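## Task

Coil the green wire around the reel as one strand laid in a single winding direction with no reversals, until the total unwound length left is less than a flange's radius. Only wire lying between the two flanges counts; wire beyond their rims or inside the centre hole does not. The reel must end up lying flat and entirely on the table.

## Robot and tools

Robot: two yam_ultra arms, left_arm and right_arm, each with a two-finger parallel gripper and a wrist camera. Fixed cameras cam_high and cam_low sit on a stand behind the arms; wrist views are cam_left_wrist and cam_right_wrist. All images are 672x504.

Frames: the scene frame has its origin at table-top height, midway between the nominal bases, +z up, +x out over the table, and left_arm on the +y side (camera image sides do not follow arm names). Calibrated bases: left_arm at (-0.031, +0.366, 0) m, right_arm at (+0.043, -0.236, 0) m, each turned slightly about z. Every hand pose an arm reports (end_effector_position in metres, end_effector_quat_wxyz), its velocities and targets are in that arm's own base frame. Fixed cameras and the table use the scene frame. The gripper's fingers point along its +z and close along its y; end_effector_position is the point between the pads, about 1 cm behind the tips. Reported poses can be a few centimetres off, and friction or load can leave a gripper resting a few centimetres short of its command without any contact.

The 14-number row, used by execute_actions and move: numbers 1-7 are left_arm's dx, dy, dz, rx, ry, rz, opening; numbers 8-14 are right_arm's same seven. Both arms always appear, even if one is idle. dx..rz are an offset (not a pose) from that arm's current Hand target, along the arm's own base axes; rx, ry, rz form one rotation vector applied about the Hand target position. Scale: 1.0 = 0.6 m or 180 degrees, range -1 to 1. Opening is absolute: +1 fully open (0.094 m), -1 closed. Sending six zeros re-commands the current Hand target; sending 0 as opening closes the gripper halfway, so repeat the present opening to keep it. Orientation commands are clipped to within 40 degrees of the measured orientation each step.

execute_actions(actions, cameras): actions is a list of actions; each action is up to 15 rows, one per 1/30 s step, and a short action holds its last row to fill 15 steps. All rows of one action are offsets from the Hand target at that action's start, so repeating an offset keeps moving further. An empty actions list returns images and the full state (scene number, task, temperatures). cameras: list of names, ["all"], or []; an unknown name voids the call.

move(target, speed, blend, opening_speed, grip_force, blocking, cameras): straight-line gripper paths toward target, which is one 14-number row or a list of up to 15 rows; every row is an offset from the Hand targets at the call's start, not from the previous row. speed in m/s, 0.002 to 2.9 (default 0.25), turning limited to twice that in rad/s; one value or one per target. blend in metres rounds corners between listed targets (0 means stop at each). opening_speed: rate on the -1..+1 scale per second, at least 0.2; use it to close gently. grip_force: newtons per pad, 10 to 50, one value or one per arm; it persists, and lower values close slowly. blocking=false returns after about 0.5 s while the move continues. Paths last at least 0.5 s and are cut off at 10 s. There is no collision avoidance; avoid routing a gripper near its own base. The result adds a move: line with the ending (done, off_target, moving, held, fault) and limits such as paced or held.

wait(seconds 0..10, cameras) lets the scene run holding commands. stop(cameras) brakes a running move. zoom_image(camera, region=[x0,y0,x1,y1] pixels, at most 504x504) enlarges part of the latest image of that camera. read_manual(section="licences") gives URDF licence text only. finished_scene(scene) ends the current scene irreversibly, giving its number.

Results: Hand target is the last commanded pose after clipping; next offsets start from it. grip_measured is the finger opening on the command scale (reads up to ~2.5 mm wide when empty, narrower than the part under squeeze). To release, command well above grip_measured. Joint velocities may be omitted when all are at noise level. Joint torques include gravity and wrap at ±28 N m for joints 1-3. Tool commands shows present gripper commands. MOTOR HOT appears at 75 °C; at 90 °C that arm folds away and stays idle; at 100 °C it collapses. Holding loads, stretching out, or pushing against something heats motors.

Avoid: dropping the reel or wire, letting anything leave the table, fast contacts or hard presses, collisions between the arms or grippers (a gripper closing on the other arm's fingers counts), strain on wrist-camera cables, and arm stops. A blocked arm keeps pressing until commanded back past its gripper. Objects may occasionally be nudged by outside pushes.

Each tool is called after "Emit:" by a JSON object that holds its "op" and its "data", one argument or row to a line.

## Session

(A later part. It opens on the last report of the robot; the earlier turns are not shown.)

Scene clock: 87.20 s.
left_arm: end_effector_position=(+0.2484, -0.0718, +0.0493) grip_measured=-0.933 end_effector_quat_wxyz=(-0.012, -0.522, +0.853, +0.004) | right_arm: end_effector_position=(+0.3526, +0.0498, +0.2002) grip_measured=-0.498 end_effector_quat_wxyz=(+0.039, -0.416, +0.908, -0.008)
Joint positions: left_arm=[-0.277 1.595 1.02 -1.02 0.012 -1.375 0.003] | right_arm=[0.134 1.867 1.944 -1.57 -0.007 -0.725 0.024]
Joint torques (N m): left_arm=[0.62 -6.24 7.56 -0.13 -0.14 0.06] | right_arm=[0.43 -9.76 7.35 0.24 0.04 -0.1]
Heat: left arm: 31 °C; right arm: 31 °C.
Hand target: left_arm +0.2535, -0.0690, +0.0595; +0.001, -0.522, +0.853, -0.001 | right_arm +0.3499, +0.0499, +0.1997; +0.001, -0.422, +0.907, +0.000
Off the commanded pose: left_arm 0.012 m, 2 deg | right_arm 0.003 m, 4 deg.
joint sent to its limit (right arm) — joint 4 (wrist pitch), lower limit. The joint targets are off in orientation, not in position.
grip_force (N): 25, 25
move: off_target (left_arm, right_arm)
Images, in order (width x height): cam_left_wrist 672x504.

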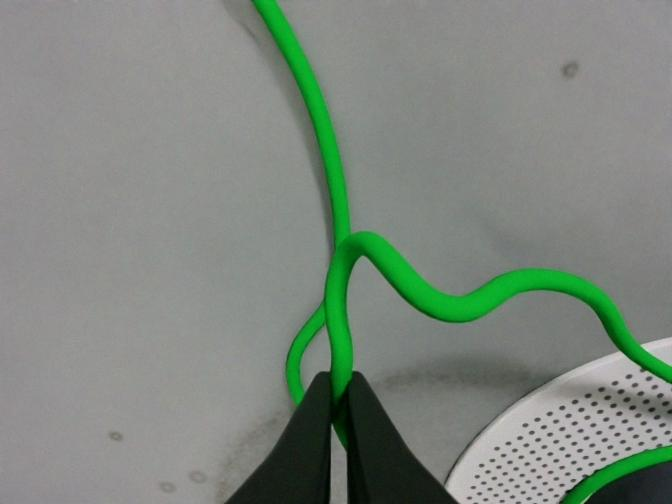

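Emit:
{"op": "move", "data": {
  "target": [
    [0.05,0.05,0.03,-0.033,-0.317,-0.718,-0.95,-0.08,0.25,-0.05,0,0,-0.3,-0.8],
    [0.1,0.02,0.0,-0.033,-0.317,-0.718,-0.95,-0.1465,0.51,-0.133,0,0,-0.556,-0.85]
  ],
  "speed": [0.25,0.25],
  "blend": [0.03,0],
  "cameras": ["all"]
}}

Scene clock: 97.93 s.
left_arm: end_effector_position=(+0.3040, -0.0530, +0.0533) grip_measured=-0.933 end_effector_quat_wxyz=(+0.288, +0.561, +0.740, -0.232) | right_arm: end_effector_position=(+0.2621, +0.3560, +0.1241) grip_measured=-0.848 end_effector_quat_wxyz=(+0.003, +0.420, +0.907, +0.009)
Joint positions: left_arm=[0.238 1.734 0.976 -0.808 0.759 1.533 0.003] | right_arm=[0.935 2.277 2.257 -1.532 0.002 1.801 0.007]
Joint torques (N m): left_arm=[-0.69 -4.85 7.5 0.24 0.73 -0.04] | right_arm=[-0.08 -11.82 9.42 0.03 -0.03 0.11]
Heat: left arm: 31 °C; right arm: 32 °C.
Hand target: left_arm +0.3135, -0.0570, +0.0595; +0.304, +0.563, +0.732, -0.233 | right_arm +0.2620, +0.3559, +0.1199; +0.000, +0.424, +0.906, -0.001
Off the commanded pose: left_arm 0.012 m, 2 deg | right_arm 0.004 m, 1 deg.
grip_force (N): 25, 25
move: off_target (left_arm)

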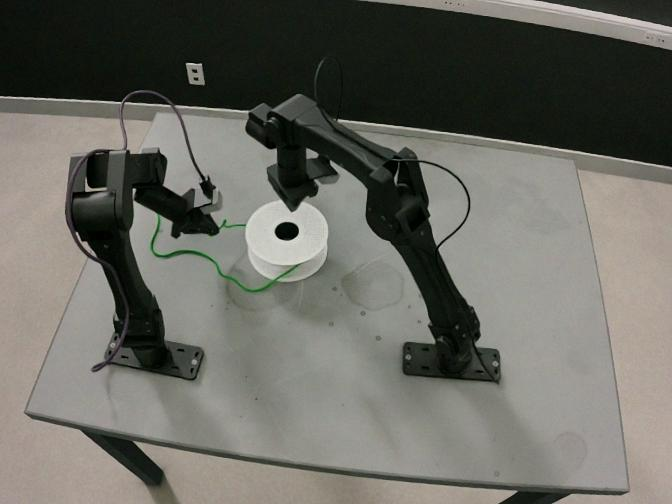

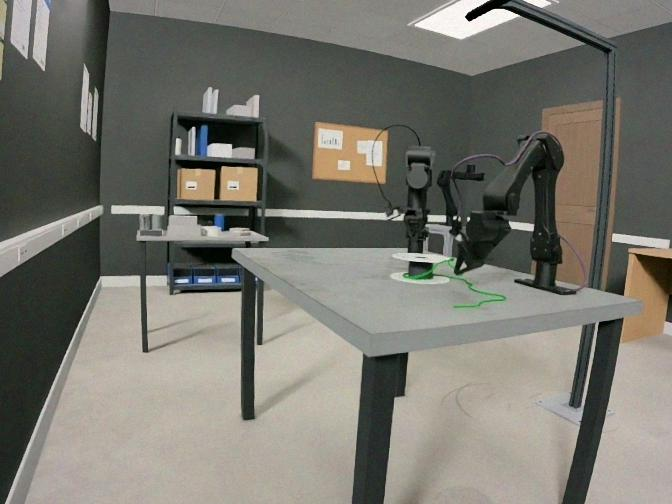

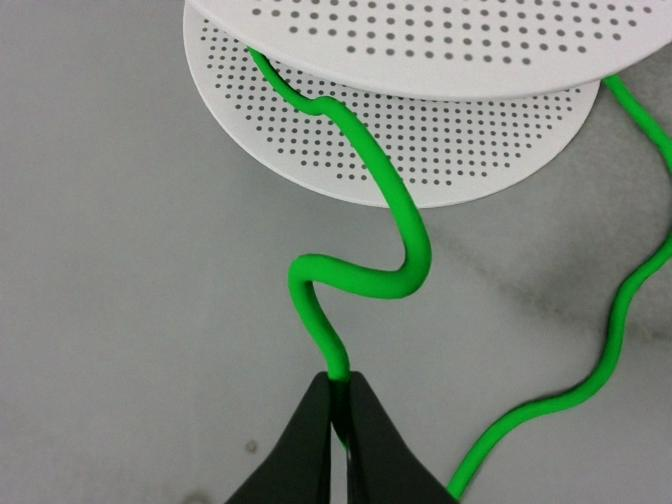

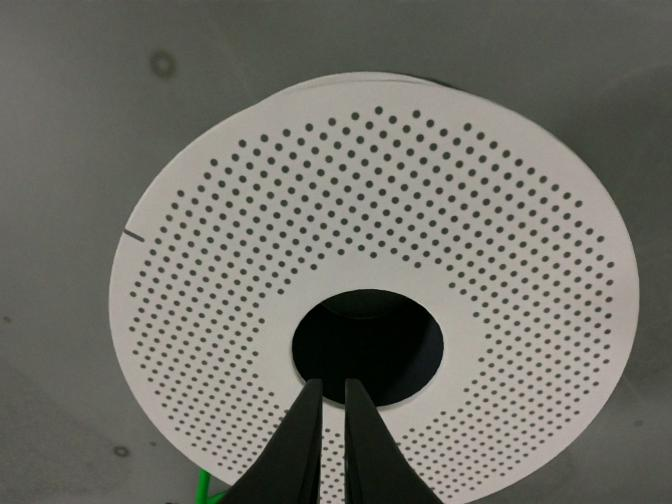

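Emit:
{"op": "move", "data": {
  "target": [
    [0.0,0.0,0.0,0,0,0,-0.95,-0.037,0.0155,-0.03,0,0,0,-0.85]
  ],
  "speed": [0.15],
  "cameras": ["cam_right_wrist"]
}}

Scene clock: 100.27 s.
left_arm: end_effector_position=(+0.3040, -0.0530, +0.0533) grip_measured=-0.933 end_effector_quat_wxyz=(+0.288, +0.561, +0.740, -0.232) | right_arm: end_effector_position=(+0.2405, +0.3666, +0.0972) grip_measured=-0.848 end_effector_quat_wxyz=(+0.000, +0.420, +0.908, -0.007)
Joint positions: left_arm=[0.238 1.734 0.976 -0.808 0.759 1.533 0.003] | right_arm=[0.988 2.277 2.149 -1.456 0.001 1.854 0.007]
Joint torques (N m): left_arm=[-0.69 -4.85 7.51 0.24 0.73 -0.04] | right_arm=[-0.08 -15.64 5.83 0.23 -0.02 0.09]
Heat: left arm: 31 °C; right arm: 32 °C.
Hand target: left_arm +0.3135, -0.0570, +0.0595; +0.304, +0.563, +0.732, -0.233 | right_arm +0.2398, +0.3653, +0.1020; +0.000, +0.424, +0.906, -0.001
Off the commanded pose: left_arm 0.012 m, 2 deg | right_arm 0.005 m, 1 deg.
grip_force (N): 25, 25
move: off_target (left_arm)
Images, in order (width x height): cam_right_wrist 672x504.

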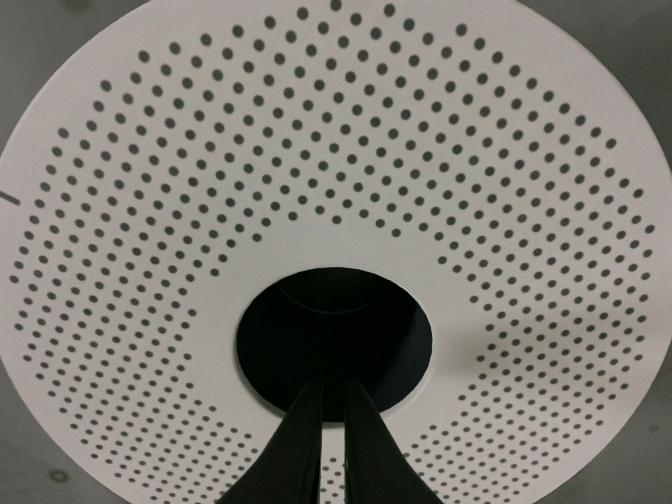

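Emit:
{"op": "move", "data": {
  "target": [
    [0.0,0.0,-0.01,0,0,0,-0.95,0,0,-0.1,0,0,0,-0.85],
    [0.0,0.0,-0.01,0,0,0,-0.95,0,0,-0.1,0,0,0,0.0],
    [-0.1,-0.01,-0.005,0,0,0.1,-0.95,0,0,-0.1,0,0,0,0.0],
    [-0.205,-0.14,-0.005,0,0,0.3,-0.95,0,0,-0.1,0,0,0,0.0]
  ],
  "speed": [0.08,0.08,0.1,0.1],
  "blend": [0,0,0.03,0],
  "cameras": ["cam_left_wrist","cam_high","cam_low"]
}}

Emit:
{"op": "zoom_image", "data": {
  "camera": "cam_low",
  "region": [370, 235, 490, 315]
}}

Scene clock: 109.00 s.
left_arm: end_effector_position=(+0.1863, -0.1366, +0.0455) grip_measured=-0.933 end_effector_quat_wxyz=(+0.365, +0.176, +0.912, -0.066) | right_arm: end_effector_position=(+0.2416, +0.3691, +0.0752) grip_measured=-0.003 end_effector_quat_wxyz=(+0.004, +0.420, +0.907, +0.031)
Joint positions: left_arm=[-0.925 0.764 0.242 -0.37 -0.373 -0.412 0.003] | right_arm=[0.988 2.192 1.919 -1.236 -0.001 1.856 0.047]
Joint torques (N m): left_arm=[-0.69 0.28 9.29 1.16 -0.39 -0.11] | right_arm=[-0.12 -8.72 4.71 0.6 0 0.1]
Heat: left arm: 31 °C; right arm: 33 °C.
Hand target: left_arm +0.1905, -0.1410, +0.0565; +0.377, +0.170, +0.908, -0.070 | right_arm +0.2398, +0.3653, +0.0420; +0.000, +0.424, +0.906, -0.001
Off the commanded pose: left_arm 0.013 m, 2 deg | right_arm 0.033 m, 4 deg.
grip_force (N): 25, 25
move: off_target (left_arm, right_arm)
Images, in order (width x height): cam_high 672x504, cam_low 672x504, cam_left_wrist 672x504.

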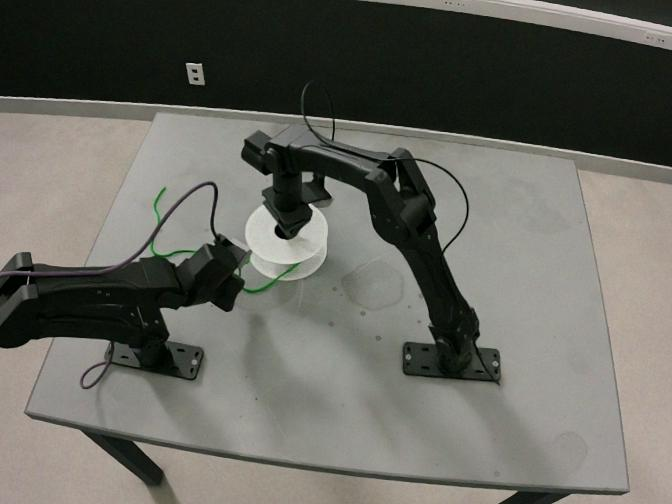

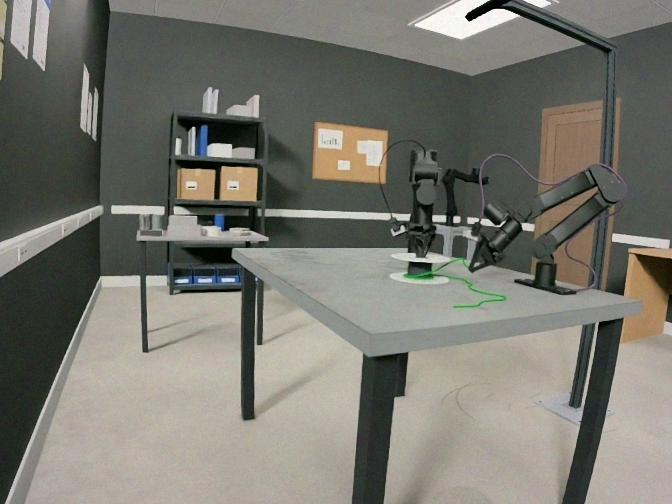

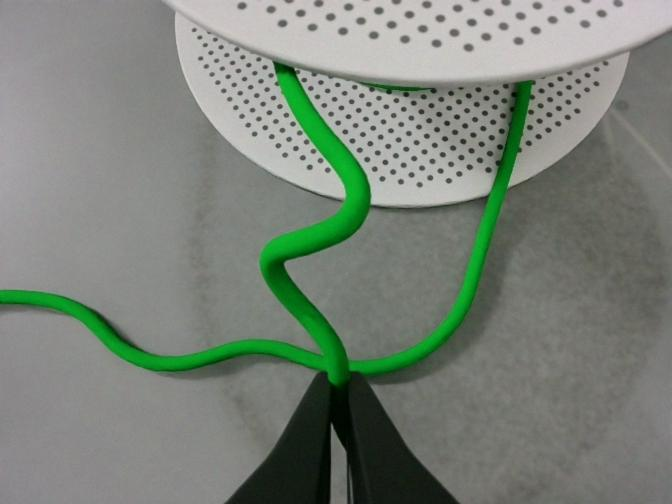

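Scaled by 4.200 from the camera's 672x504 image, which has a finer 960x720 frame.

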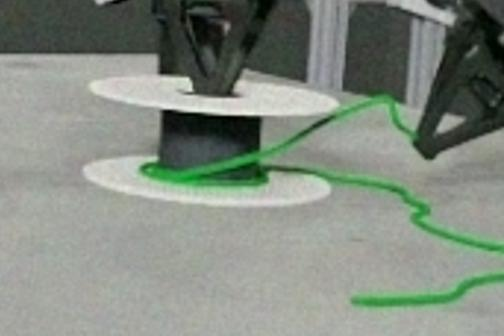

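Emit:
{"op": "move", "data": {
  "target": [
    [-0.0375,-0.125,-0.005,0,0,0.0,-0.95,0,0,0,0,0,0,0.0],
    [0.016,-0.258,-0.005,0,0,0.05,-0.95,0,0,0,0,0,0,0.0]
  ],
  "speed": [0.1,0.1],
  "blend": [0.02,0],
  "cameras": ["cam_left_wrist","cam_high","cam_low"]
}}

Emit:
{"op": "zoom_image", "data": {
  "camera": "cam_low",
  "region": [370, 235, 490, 315]
}}

Scene clock: 112.63 s.
left_arm: end_effector_position=(+0.1969, -0.2894, +0.0461) grip_measured=-0.933 end_effector_quat_wxyz=(+0.368, +0.104, +0.923, -0.038) | right_arm: end_effector_position=(+0.2416, +0.3691, +0.0752) grip_measured=-0.003 end_effector_quat_wxyz=(+0.004, +0.420, +0.907, +0.031)
Joint positions: left_arm=[-1.294 1.631 0.798 -0.317 -0.652 -0.926 0.003] | right_arm=[0.988 2.192 1.919 -1.236 -0.001 1.856 0.047]
Joint torques (N m): left_arm=[-0.61 -4.48 8.05 0.74 -0.65 -0.11] | right_arm=[-0.13 -8.69 4.63 0.59 -0.01 0.08]
Heat: left arm: 31 °C; right arm: 33 °C.
Hand target: left_arm +0.2001, -0.2957, +0.0534; +0.381, +0.098, +0.919, -0.040 | right_arm +0.2398, +0.3653, +0.0420; +0.000, +0.424, +0.906, -0.001
Off the commanded pose: left_arm 0.010 m, 2 deg | right_arm 0.033 m, 4 deg.
grip_force (N): 25, 25
move: off_target (right_arm)
Images, in order (width x height): cam_high 672x504, cam_low 672x504, cam_left_wrist 672x504.

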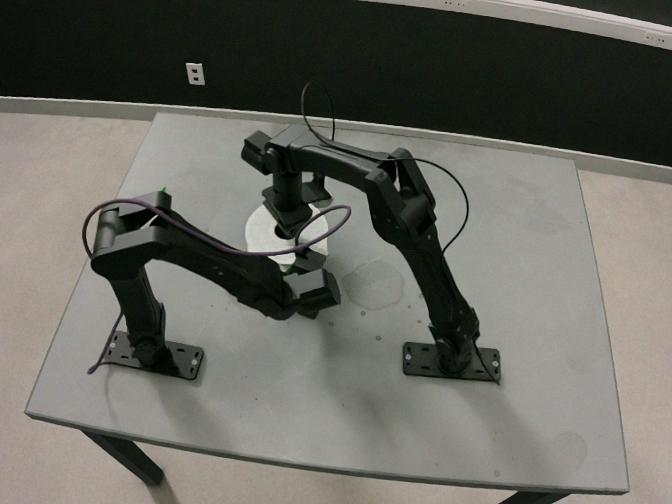

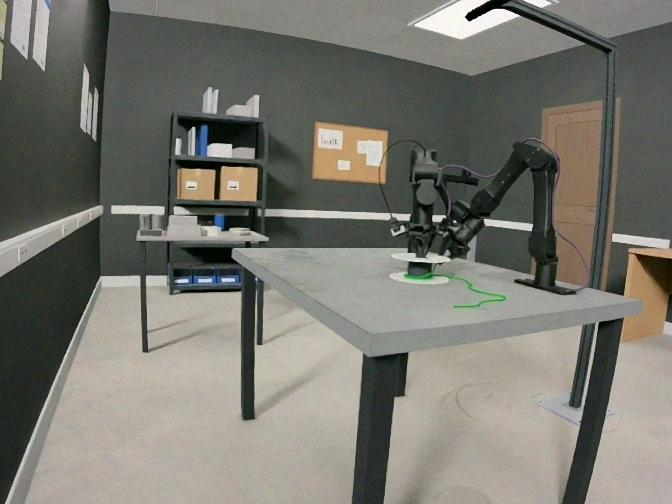

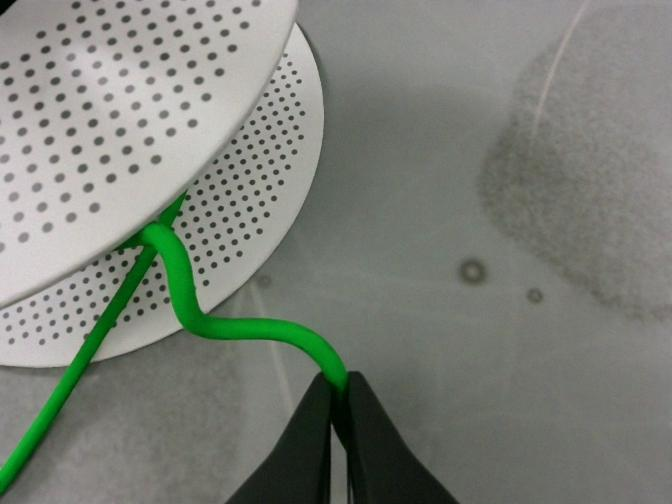

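Scaled by 4.200 from the camera's 672x504 image, which has a finer 960x720 frame.

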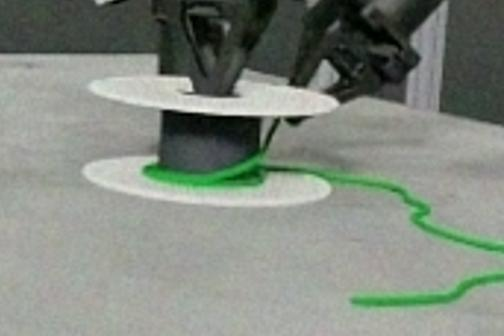

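Emit:
{"op": "move", "data": {
  "target": [
    [0.06,-0.055,-0.005,0,0,0.08,-0.95,0,0,0,0,0,0,0.0]
  ],
  "speed": [0.06],
  "cameras": ["cam_left_wrist","cam_low"]
}}

Emit:
{"op": "zoom_image", "data": {
  "camera": "cam_low",
  "region": [370, 235, 490, 315]
}}

Scene clock: 118.30 s.
left_arm: end_effector_position=(+0.2281, -0.3249, +0.0437) grip_measured=-0.933 end_effector_quat_wxyz=(+0.370, -0.008, +0.929, +0.008) | right_arm: end_effector_position=(+0.2417, +0.3692, +0.0752) grip_measured=-0.003 end_effector_quat_wxyz=(+0.004, +0.420, +0.907, +0.031)
Joint positions: left_arm=[-1.266 1.912 1.155 -0.564 -0.723 -1.189 0.003] | right_arm=[0.988 2.192 1.919 -1.236 -0.001 1.856 0.047]
Joint torques (N m): left_arm=[0.62 -6.42 8.34 0.5 -0.72 -0.01] | right_arm=[-0.08 -8.75 4.68 0.63 0.03 0.07]
Heat: left arm: 31 °C; right arm: 32 °C.
Hand target: left_arm +0.2361, -0.3288, +0.0506; +0.383, -0.018, +0.924, +0.008 | right_arm +0.2398, +0.3653, +0.0420; +0.000, +0.424, +0.906, -0.001
Off the commanded pose: left_arm 0.011 m, 2 deg | right_arm 0.033 m, 4 deg.
grip_force (N): 25, 25
move: off_target (left_arm, right_arm)
Images, in order (width x height): cam_low 672x504, cam_left_wrist 672x504.

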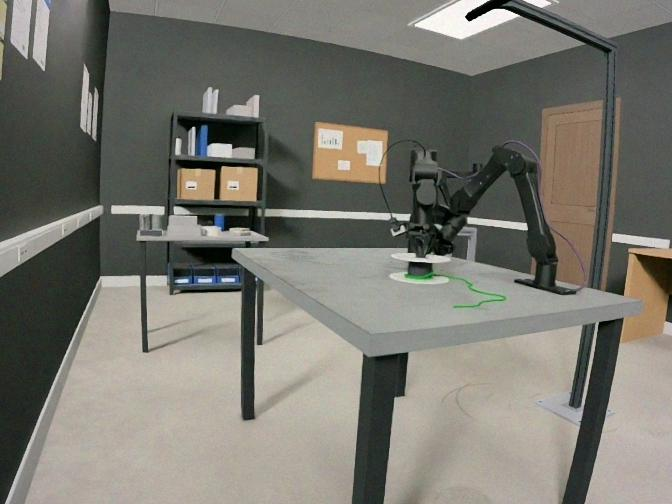

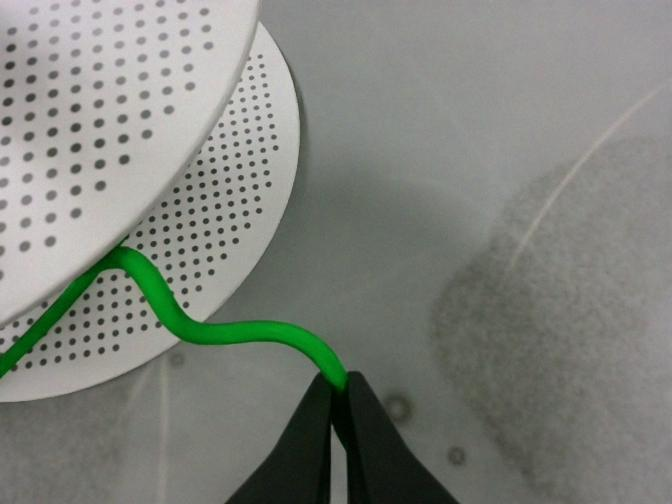

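Scaled by 4.200 from the camera's 672x504 image, which has a finer 960x720 frame.

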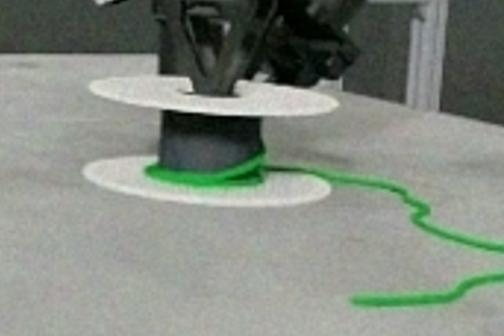

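Emit:
{"op": "move", "data": {
  "target": [
    [0.02,0.02,-0.026,0,0,0,-0.95,0,0,0,0,0,0,0.0],
    [0.053,0.07,-0.026,0,0,0.03,-0.95,0,0,0,0,0,0,0.0]
  ],
  "speed": [0.06,0.04],
  "cameras": ["cam_left_wrist","cam_low"]
}}

Emit:
{"op": "zoom_image", "data": {
  "camera": "cam_low",
  "region": [380, 245, 460, 295]
}}

Scene clock: 122.07 s.
left_arm: end_effector_position=(+0.2628, -0.2897, +0.0287) grip_measured=-0.933 end_effector_quat_wxyz=(+0.371, -0.049, +0.927, +0.029) | right_arm: end_effector_position=(+0.2417, +0.3692, +0.0752) grip_measured=-0.003 end_effector_quat_wxyz=(+0.004, +0.420, +0.907, +0.031)
Joint positions: left_arm=[-1.147 1.912 1.081 -0.472 -0.722 -1.151 0.003] | right_arm=[0.988 2.192 1.919 -1.236 -0.001 1.856 0.047]
Joint torques (N m): left_arm=[0.81 -8.01 4.83 0.66 -0.63 -0.07] | right_arm=[-0.12 -8.85 4.59 0.61 0 0.09]
Heat: left arm: 31 °C; right arm: 32 °C.
Hand target: left_arm +0.2679, -0.2868, +0.0349; +0.382, -0.061, +0.922, +0.026 | right_arm +0.2398, +0.3653, +0.0420; +0.000, +0.424, +0.906, -0.001
Off the commanded pose: left_arm 0.009 m, 2 deg | right_arm 0.033 m, 4 deg.
grip_force (N): 25, 25
move: off_target (right_arm)
Images, in order (width x height): cam_low 672x504, cam_left_wrist 672x504.

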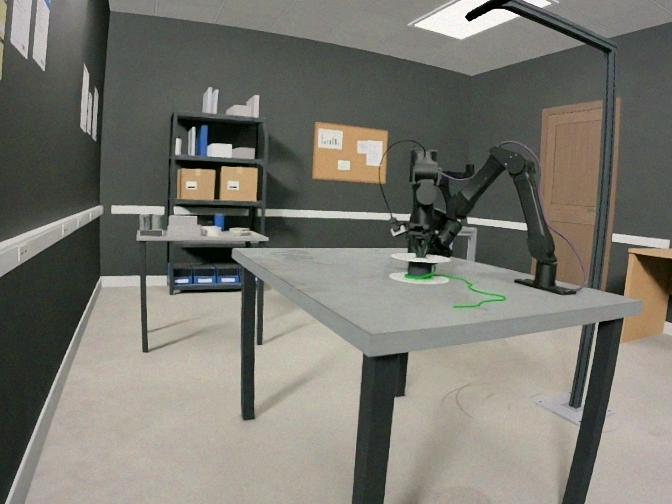

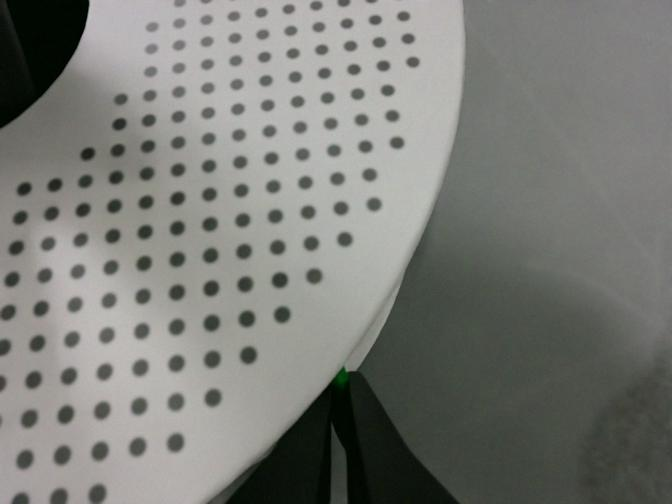

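Scaled by 6.300 from the camera's 672x504 image, which has a finer 960x720 frame.

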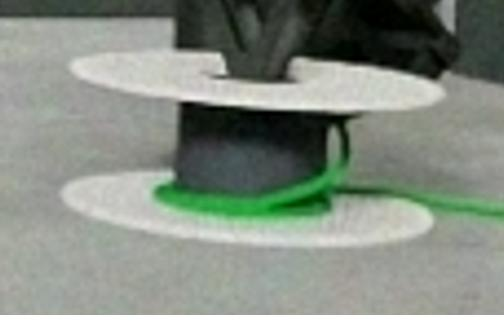

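Emit:
{"op": "move", "data": {
  "target": [
    [0.0,0.0,0,0,0,0,-0.5,0,0,0,0,0,0,0.0],
    [-0.08,0.0,0.08,0,0,0,-0.5,0,0,0,0,0,0,0.0],
    [-0.14,0.04,0.16,0,0,0,-0.5,0,0,0,0,0,0,0.0]
  ],
  "speed": [0.05,0.05,0.12],
  "cameras": ["cam_left_wrist","cam_low","cam_high"]
}}

Emit:
{"op": "zoom_image", "data": {
  "camera": "cam_low",
  "region": [380, 245, 460, 295]
}}

Scene clock: 127.63 s.
left_arm: end_effector_position=(+0.1814, -0.2587, +0.1149) grip_measured=-0.502 end_effector_quat_wxyz=(+0.367, -0.054, +0.928, +0.042) | right_arm: end_effector_position=(+0.2431, +0.3713, +0.0754) grip_measured=-0.003 end_effector_quat_wxyz=(+0.005, +0.421, +0.907, +0.036)
Joint positions: left_arm=[-1.365 1.649 1.146 -1.036 -0.756 -1.468 0.023] | right_arm=[0.988 2.192 1.919 -1.225 -0.001 1.857 0.047]
Joint torques (N m): left_arm=[-0.57 -6.98 8.13 0.07 -0.75 -0.07] | right_arm=[-0.06 -8.75 4.74 0.52 0.01 0.06]
Heat: left arm: 31 °C; right arm: 32 °C.
Hand target: left_arm +0.1839, -0.2628, +0.1310; +0.382, -0.062, +0.922, +0.026 | right_arm +0.2398, +0.3653, +0.0420; +0.000, +0.424, +0.906, -0.001
Off the commanded pose: left_arm 0.017 m, 3 deg | right_arm 0.034 m, 4 deg.
grip_force (N): 25, 25
move: off_target (left_arm, right_arm)
Images, in order (width x height): cam_high 672x504, cam_low 672x504, cam_left_wrist 672x504.

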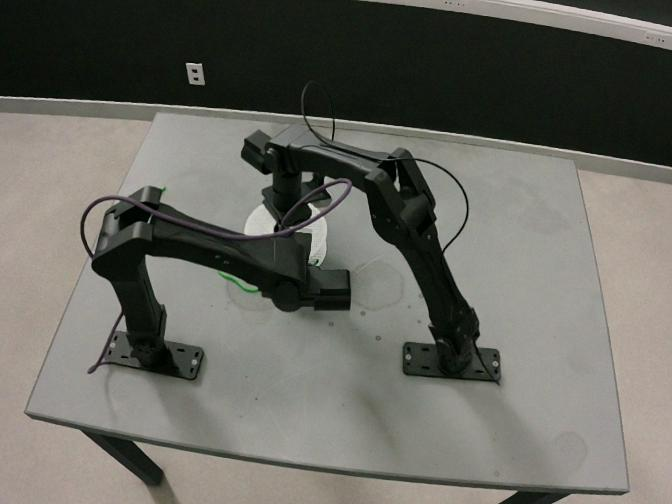

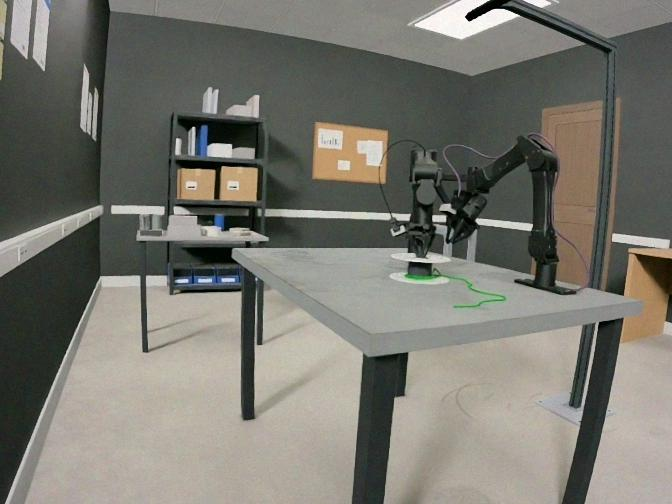

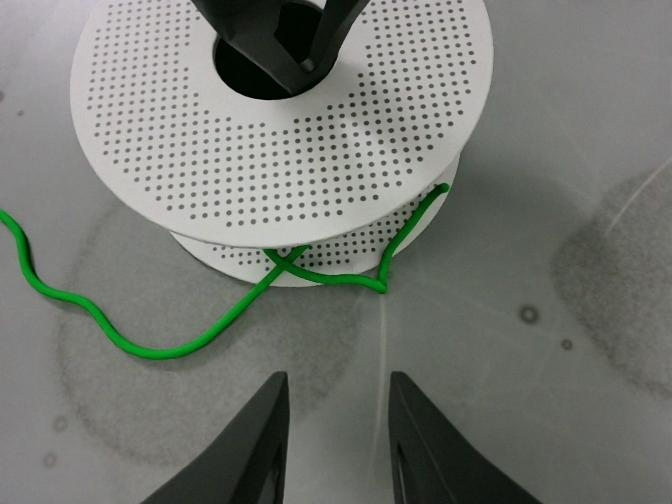

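Scaled by 6.300 from the camera's 672x504 image, which has a finer 960x720 frame.

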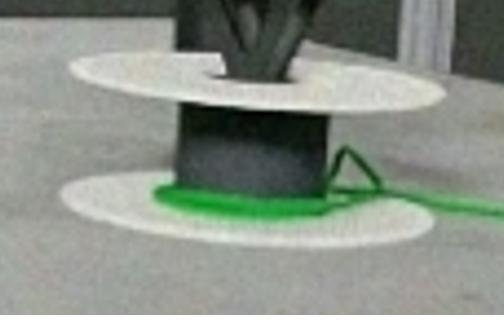

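Emit:
{"op": "move", "data": {
  "target": [
    [0.03,0.221,0.08,0.0,0.0,0.0,-0.4,0,0,0,0,0,0,0.0],
    [0.118,0.471,0.065,0.174,0.217,-0.487,-0.4,0,0,0,0,0,0,0.0]
  ],
  "speed": [0.25,0.3],
  "blend": [0.03,0],
  "cameras": ["cam_left_wrist","cam_high"]
}}

Scene clock: 137.33 s.
left_arm: end_effector_position=(+0.2527, +0.0175, +0.1646) grip_measured=-0.402 end_effector_quat_wxyz=(-0.002, +0.677, +0.736, -0.002) | right_arm: end_effector_position=(+0.2431, +0.3713, +0.0754) grip_measured=-0.003 end_effector_quat_wxyz=(+0.005, +0.421, +0.907, +0.036)
Joint positions: left_arm=[0.066 1.513 1.404 -1.468 0.001 1.553 0.028] | right_arm=[0.988 2.192 1.919 -1.225 -0.001 1.857 0.047]
Joint torques (N m): left_arm=[0.73 -3.85 8.34 -0.06 0 0.11] | right_arm=[-0.09 -8.72 4.86 0.51 0.02 0.06]
Heat: left arm: 31 °C; right arm: 32 °C.
Hand target: left_arm +0.2547, +0.0197, +0.1699; +0.000, +0.677, +0.736, -0.001 | right_arm +0.2398, +0.3653, +0.0420; +0.000, +0.424, +0.906, -0.001
Off the commanded pose: left_arm 0.006 m, 0 deg | right_arm 0.034 m, 4 deg.
grip_force (N): 25, 25
move: off_target (right_arm)
Images, in order (width x height): cam_high 672x504, cam_left_wrist 672x504.

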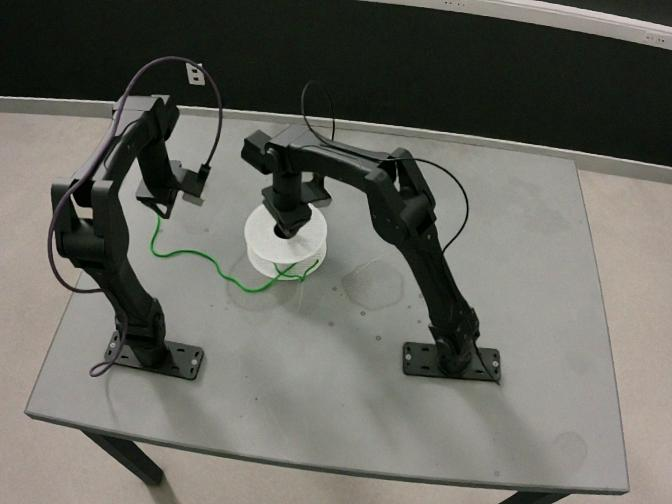

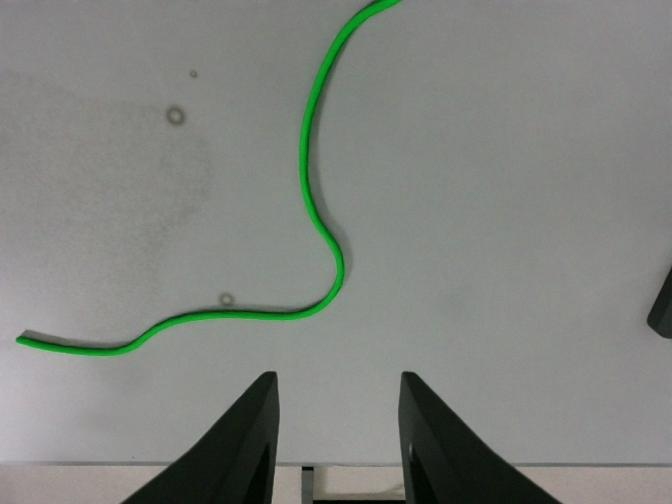

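Emit:
{"op": "move", "data": {
  "target": [
    [0.007,0.031,-0.15,0.0,0.0,0.14,-0.5,0,0,0,0,0,0,0.0],
    [0.007,0.031,-0.266,0,0,0.14,-0.5,0,0,0,0,0,0,0.0],
    [0.007,0.031,-0.266,0,0,0.14,-0.93,0,0,0,0,0,0,0.0]
  ],
  "speed": [0.2,0.12,0.1],
  "blend": [0.02,0,0],
  "cameras": ["cam_left_wrist"]
}}

Scene clock: 142.90 s.
left_arm: end_effector_position=(+0.2597, +0.0375, +0.0137) grip_measured=-0.923 end_effector_quat_wxyz=(+0.000, +0.506, +0.862, +0.003) | right_arm: end_effector_position=(+0.2431, +0.3713, +0.0754) grip_measured=-0.003 end_effector_quat_wxyz=(+0.005, +0.421, +0.907, +0.036)
Joint positions: left_arm=[0.137 1.641 0.916 -0.842 -0.004 1.199 0.004] | right_arm=[0.988 2.192 1.919 -1.225 -0.001 1.857 0.047]
Joint torques (N m): left_arm=[0.66 -4.26 4.7 0.24 0.05 -0.06] | right_arm=[-0.06 -8.75 4.81 0.53 0 0.07]
Heat: left arm: 31 °C; right arm: 32 °C.
Hand target: left_arm +0.2590, +0.0384, +0.0103; +0.000, +0.501, +0.866, -0.001 | right_arm +0.2398, +0.3653, +0.0420; +0.000, +0.424, +0.906, -0.001
Off the commanded pose: left_arm 0.004 m, 1 deg | right_arm 0.034 m, 4 deg.
grip_force (N): 25, 25
move: off_target (right_arm)
Images, in order (width x height): cam_left_wrist 672x504.

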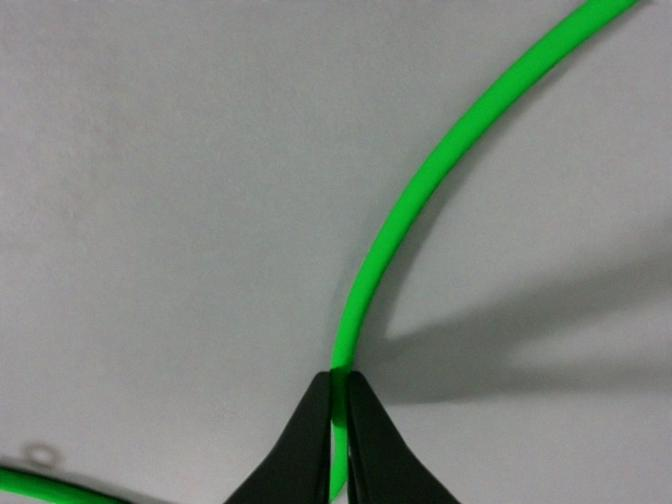

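Emit:
{"op": "move", "data": {
  "target": [
    [0.0,0.05,0.06,0.0,0.0,-0.14,-0.93,0,0,0,0,0,0,0.0],
    [0.0,0.12,0.06,0,0,-0.14,-0.93,0,0,0,0,0,0,0.0]
  ],
  "speed": [0.15,0.06],
  "blend": [0.02,0],
  "cameras": ["cam_low","cam_high"]
}}

Emit:
{"op": "zoom_image", "data": {
  "camera": "cam_low",
  "region": [380, 235, 500, 305]
}}

Emit:
{"op": "zoom_image", "data": {
  "camera": "cam_high",
  "region": [130, 190, 340, 310]
}}

Scene clock: 147.10 s.
left_arm: end_effector_position=(+0.2552, +0.1079, +0.0423) grip_measured=-0.923 end_effector_quat_wxyz=(-0.003, +0.676, +0.737, -0.001) | right_arm: end_effector_position=(+0.2431, +0.3713, +0.0754) grip_measured=-0.003 end_effector_quat_wxyz=(+0.005, +0.421, +0.907, +0.036)
Joint positions: left_arm=[0.394 1.654 1.054 -0.974 -0.004 1.878 0.004] | right_arm=[0.988 2.192 1.919 -1.225 -0.001 1.857 0.047]
Joint torques (N m): left_arm=[0.58 -4.57 8.03 -0.04 0.04 0.09] | right_arm=[-0.08 -8.68 4.75 0.54 0 0.07]
Heat: left arm: 31 °C; right arm: 32 °C.
Hand target: left_arm +0.2589, +0.1103, +0.0462; +0.000, +0.677, +0.736, -0.001 | right_arm +0.2398, +0.3653, +0.0420; +0.000, +0.424, +0.906, -0.001
Off the commanded pose: left_arm 0.006 m, 0 deg | right_arm 0.034 m, 4 deg.
grip_force (N): 25, 25
move: off_target (right_arm)
Images, in order (width x height): cam_high 672x504, cam_low 672x504.

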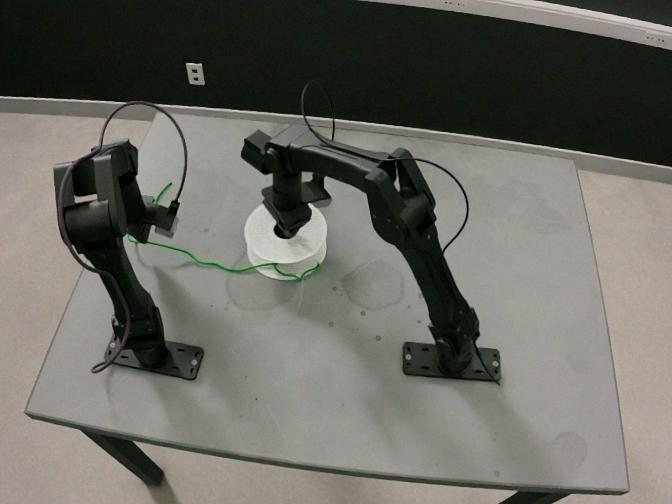

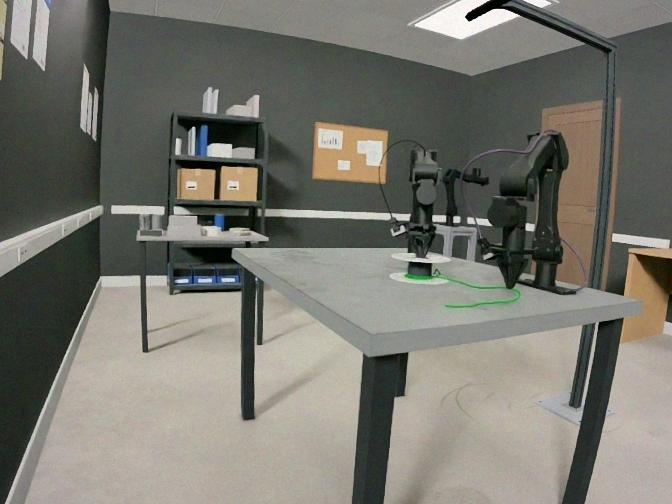

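Scaled by 4.200 from the camera's 672x504 image, which has a finer 960x720 frame.

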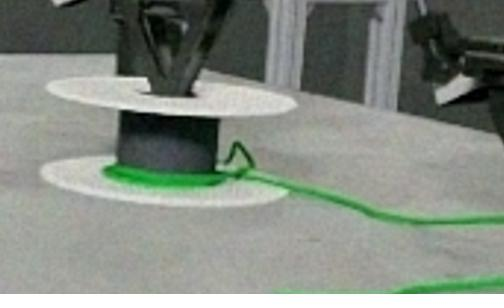

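Scaled by 2.400 from the camera's 672x504 image, which has a finer 960x720 frame.

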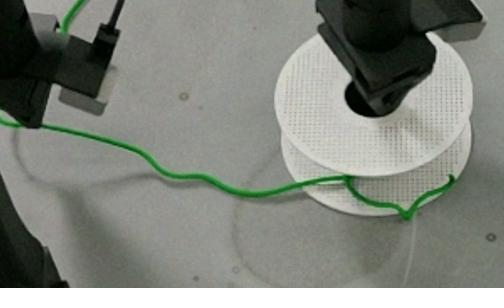

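Emit:
{"op": "move", "data": {
  "target": [
    [0.0,0.03,0.0,0.0,0.0,0,-0.93,0,0,0,0,0,0,0.1],
    [0.0,-0.05,0.0,0,0,0,-0.93,0,0,0,0,0,0.45,0.1],
    [0.0,-0.17,0.0,0,0,0,-0.93,0,0,0,0,0,0.93,0.1]
  ],
  "speed": [0.06,0.22,0.22],
  "blend": [0.002,0.01,0],
  "cameras": ["cam_low","cam_high"]
}}

Emit:
{"op": "zoom_image", "data": {
  "camera": "cam_low",
  "region": [380, 235, 500, 305]
}}

Emit:
{"op": "zoom_image", "data": {
  "camera": "cam_high",
  "region": [130, 190, 340, 310]
}}

Scene clock: 158.00 s.
left_arm: end_effector_position=(+0.2607, +0.0117, +0.0408) grip_measured=-0.923 end_effector_quat_wxyz=(-0.007, +0.676, +0.737, -0.004) | right_arm: end_effector_position=(+0.2373, +0.3974, +0.0805) grip_measured=+0.099 end_effector_quat_wxyz=(-0.077, +0.850, -0.520, -0.046)
Joint positions: left_arm=[0.038 1.608 0.999 -0.977 -0.004 1.524 0.004] | right_arm=[0.993 2.189 1.923 -1.154 -0.095 -1.043 0.052]
Joint torques (N m): left_arm=[-0.53 -6.9 4.86 0.02 0.06 -0.05] | right_arm=[-0.64 -8.94 4.86 -0.07 0.84 -0.27]
Heat: left arm: 31 °C; right arm: 32 °C.
Hand target: left_arm +0.2589, +0.0084, +0.0462; +0.000, +0.677, +0.736, -0.001 | right_arm +0.2399, +0.3653, +0.0420; -0.001, +0.854, -0.521, +0.000
Off the commanded pose: left_arm 0.007 m, 1 deg | right_arm 0.050 m, 10 deg.
grip_force (N): 25, 25
move: off_target (right_arm); blend cut to 0 m at target 1
Images, in order (width x height): cam_high 672x504, cam_low 672x504.

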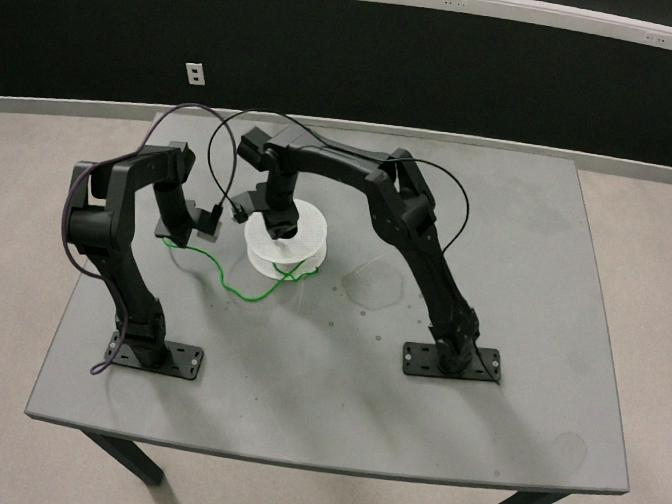

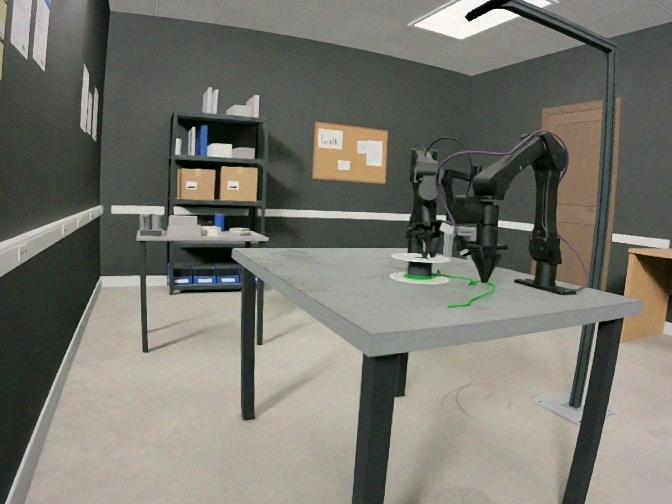

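Scaled by 4.200 from the camera's 672x504 image, which has a finer 960x720 frame.

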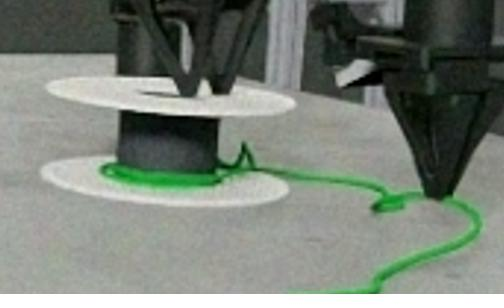

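Scaled by 2.400 from the camera's 672x504 image, which has a finer 960x720 frame.

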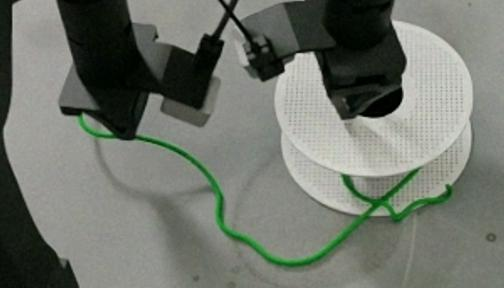

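Emit:
{"op": "move", "data": {
  "target": [
    [0.0,0.06,0.0,0.0,0.0,0,-0.93,0.0,0.005,0.05,0,0,0,-0.85],
    [0.0,0.12,0.0,0,0,0,-0.93,0.001,0.003,0.1,0,0,-0.45,-0.85],
    [0.0,0.17,0.0,0,0,0,-0.93,0.001,0.003,0.1,0,0,-0.93,-0.85]
  ],
  "speed": [0.1,0.5,0.5],
  "blend": [0.002,0.01,0],
  "cameras": ["cam_right_wrist","cam_high"]
}}

Scene clock: 164.00 s.
left_arm: end_effector_position=(+0.2547, +0.1074, +0.0425) grip_measured=-0.923 end_effector_quat_wxyz=(-0.004, +0.677, +0.736, -0.001) | right_arm: end_effector_position=(+0.2370, +0.3693, +0.1055) grip_measured=-0.848 end_effector_quat_wxyz=(-0.004, +0.418, +0.909, +0.010)
Joint positions: left_arm=[0.391 1.654 1.055 -0.977 -0.006 1.879 0.004] | right_arm=[0.993 2.24 2.121 -1.432 -0.011 1.855 0.007]
Joint torques (N m): left_arm=[0.73 -4.55 8.02 -0.01 0.06 0.1] | right_arm=[-0.47 -11.73 9.48 0.03 0.09 0.11]
Heat: left arm: 31 °C; right arm: 33 °C.
Hand target: left_arm +0.2590, +0.1104, +0.0463; +0.000, +0.677, +0.736, -0.001 | right_arm +0.2404, +0.3671, +0.1019; +0.000, +0.424, +0.906, -0.001
Off the commanded pose: left_arm 0.006 m, 0 deg | right_arm 0.005 m, 2 deg.
grip_force (N): 25, 25
move: done
Images, in order (width x height): cam_high 672x504, cam_right_wrist 672x504.

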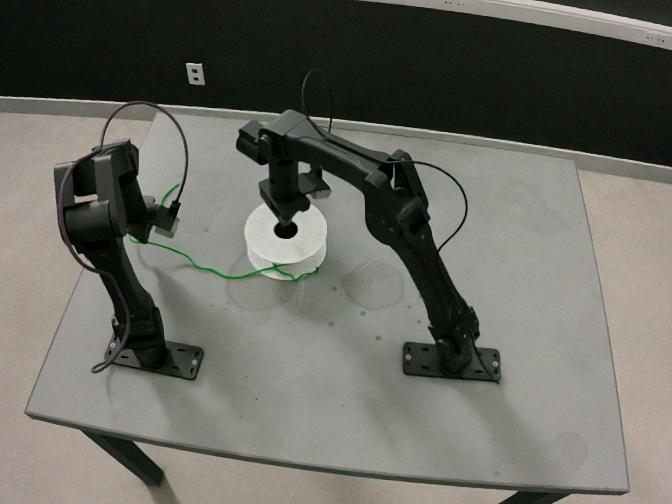

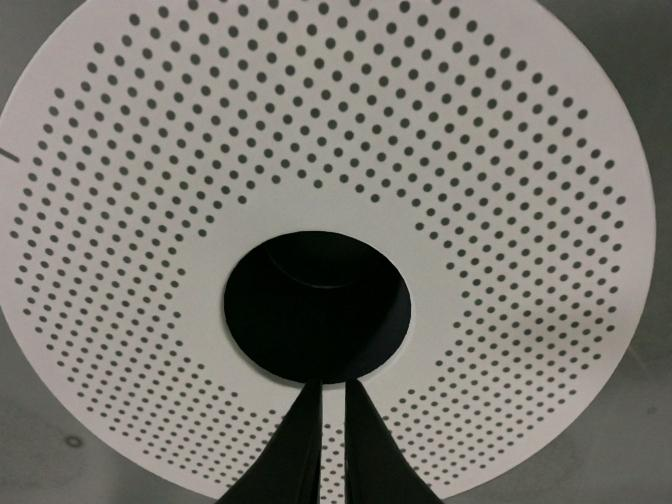

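Emit:
{"op": "move", "data": {
  "target": [
    [0.0,0.0,0.0,0.0,0.0,0,-0.93,0.0135,-0.003,0,0,0,0,-0.85],
    [0.0,0.0,0.0,0.0,0.0,0,-0.93,0.0135,-0.003,-0.115,0,0,0,-0.85],
    [0.0,0.0,0.0,0,0,0,-0.93,0.0135,-0.003,-0.115,0,0,0.0,-0.15]
  ],
  "speed": [0.05,0.08,0.1],
  "cameras": ["cam_right_wrist"]
}}

Scene clock: 168.33 s.
left_arm: end_effector_position=(+0.2547, +0.1074, +0.0425) grip_measured=-0.923 end_effector_quat_wxyz=(-0.004, +0.677, +0.736, -0.001) | right_arm: end_effector_position=(+0.2481, +0.3726, +0.0644) grip_measured=-0.156 end_effector_quat_wxyz=(-0.001, +0.424, +0.905, +0.032)
Joint positions: left_arm=[0.391 1.654 1.055 -0.977 -0.006 1.879 0.004] | right_arm=[0.977 2.222 1.927 -1.212 -0.012 1.852 0.04]
Joint torques (N m): left_arm=[0.73 -4.55 8.01 -0.01 0.06 0.1] | right_arm=[-0.5 -9.22 4.83 0.54 0.08 -0.09]
Heat: left arm: 31 °C; right arm: 33 °C.
Hand target: left_arm +0.2590, +0.1104, +0.0463; +0.000, +0.677, +0.736, -0.001 | right_arm +0.2486, +0.3652, +0.0330; +0.000, +0.424, +0.906, -0.001
Off the commanded pose: left_arm 0.007 m, 0 deg | right_arm 0.032 m, 4 deg.
grip_force (N): 25, 25
move: off_target (right_arm); target 3's new opening was sent with right_arm's hand 0.014 m and 2 deg from that target
Images, in order (width x height): cam_right_wrist 672x504.

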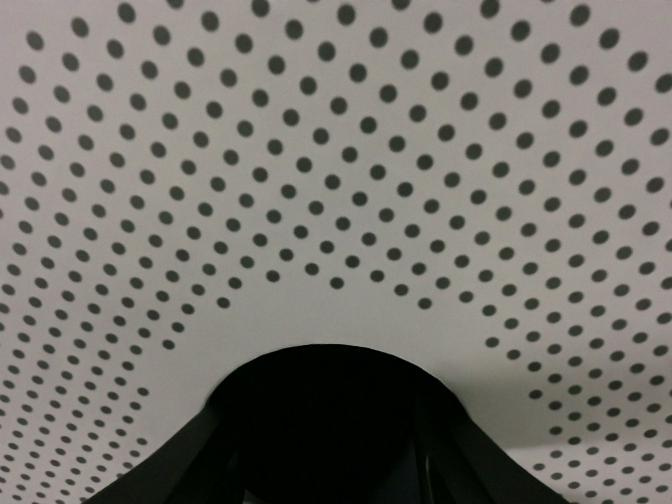

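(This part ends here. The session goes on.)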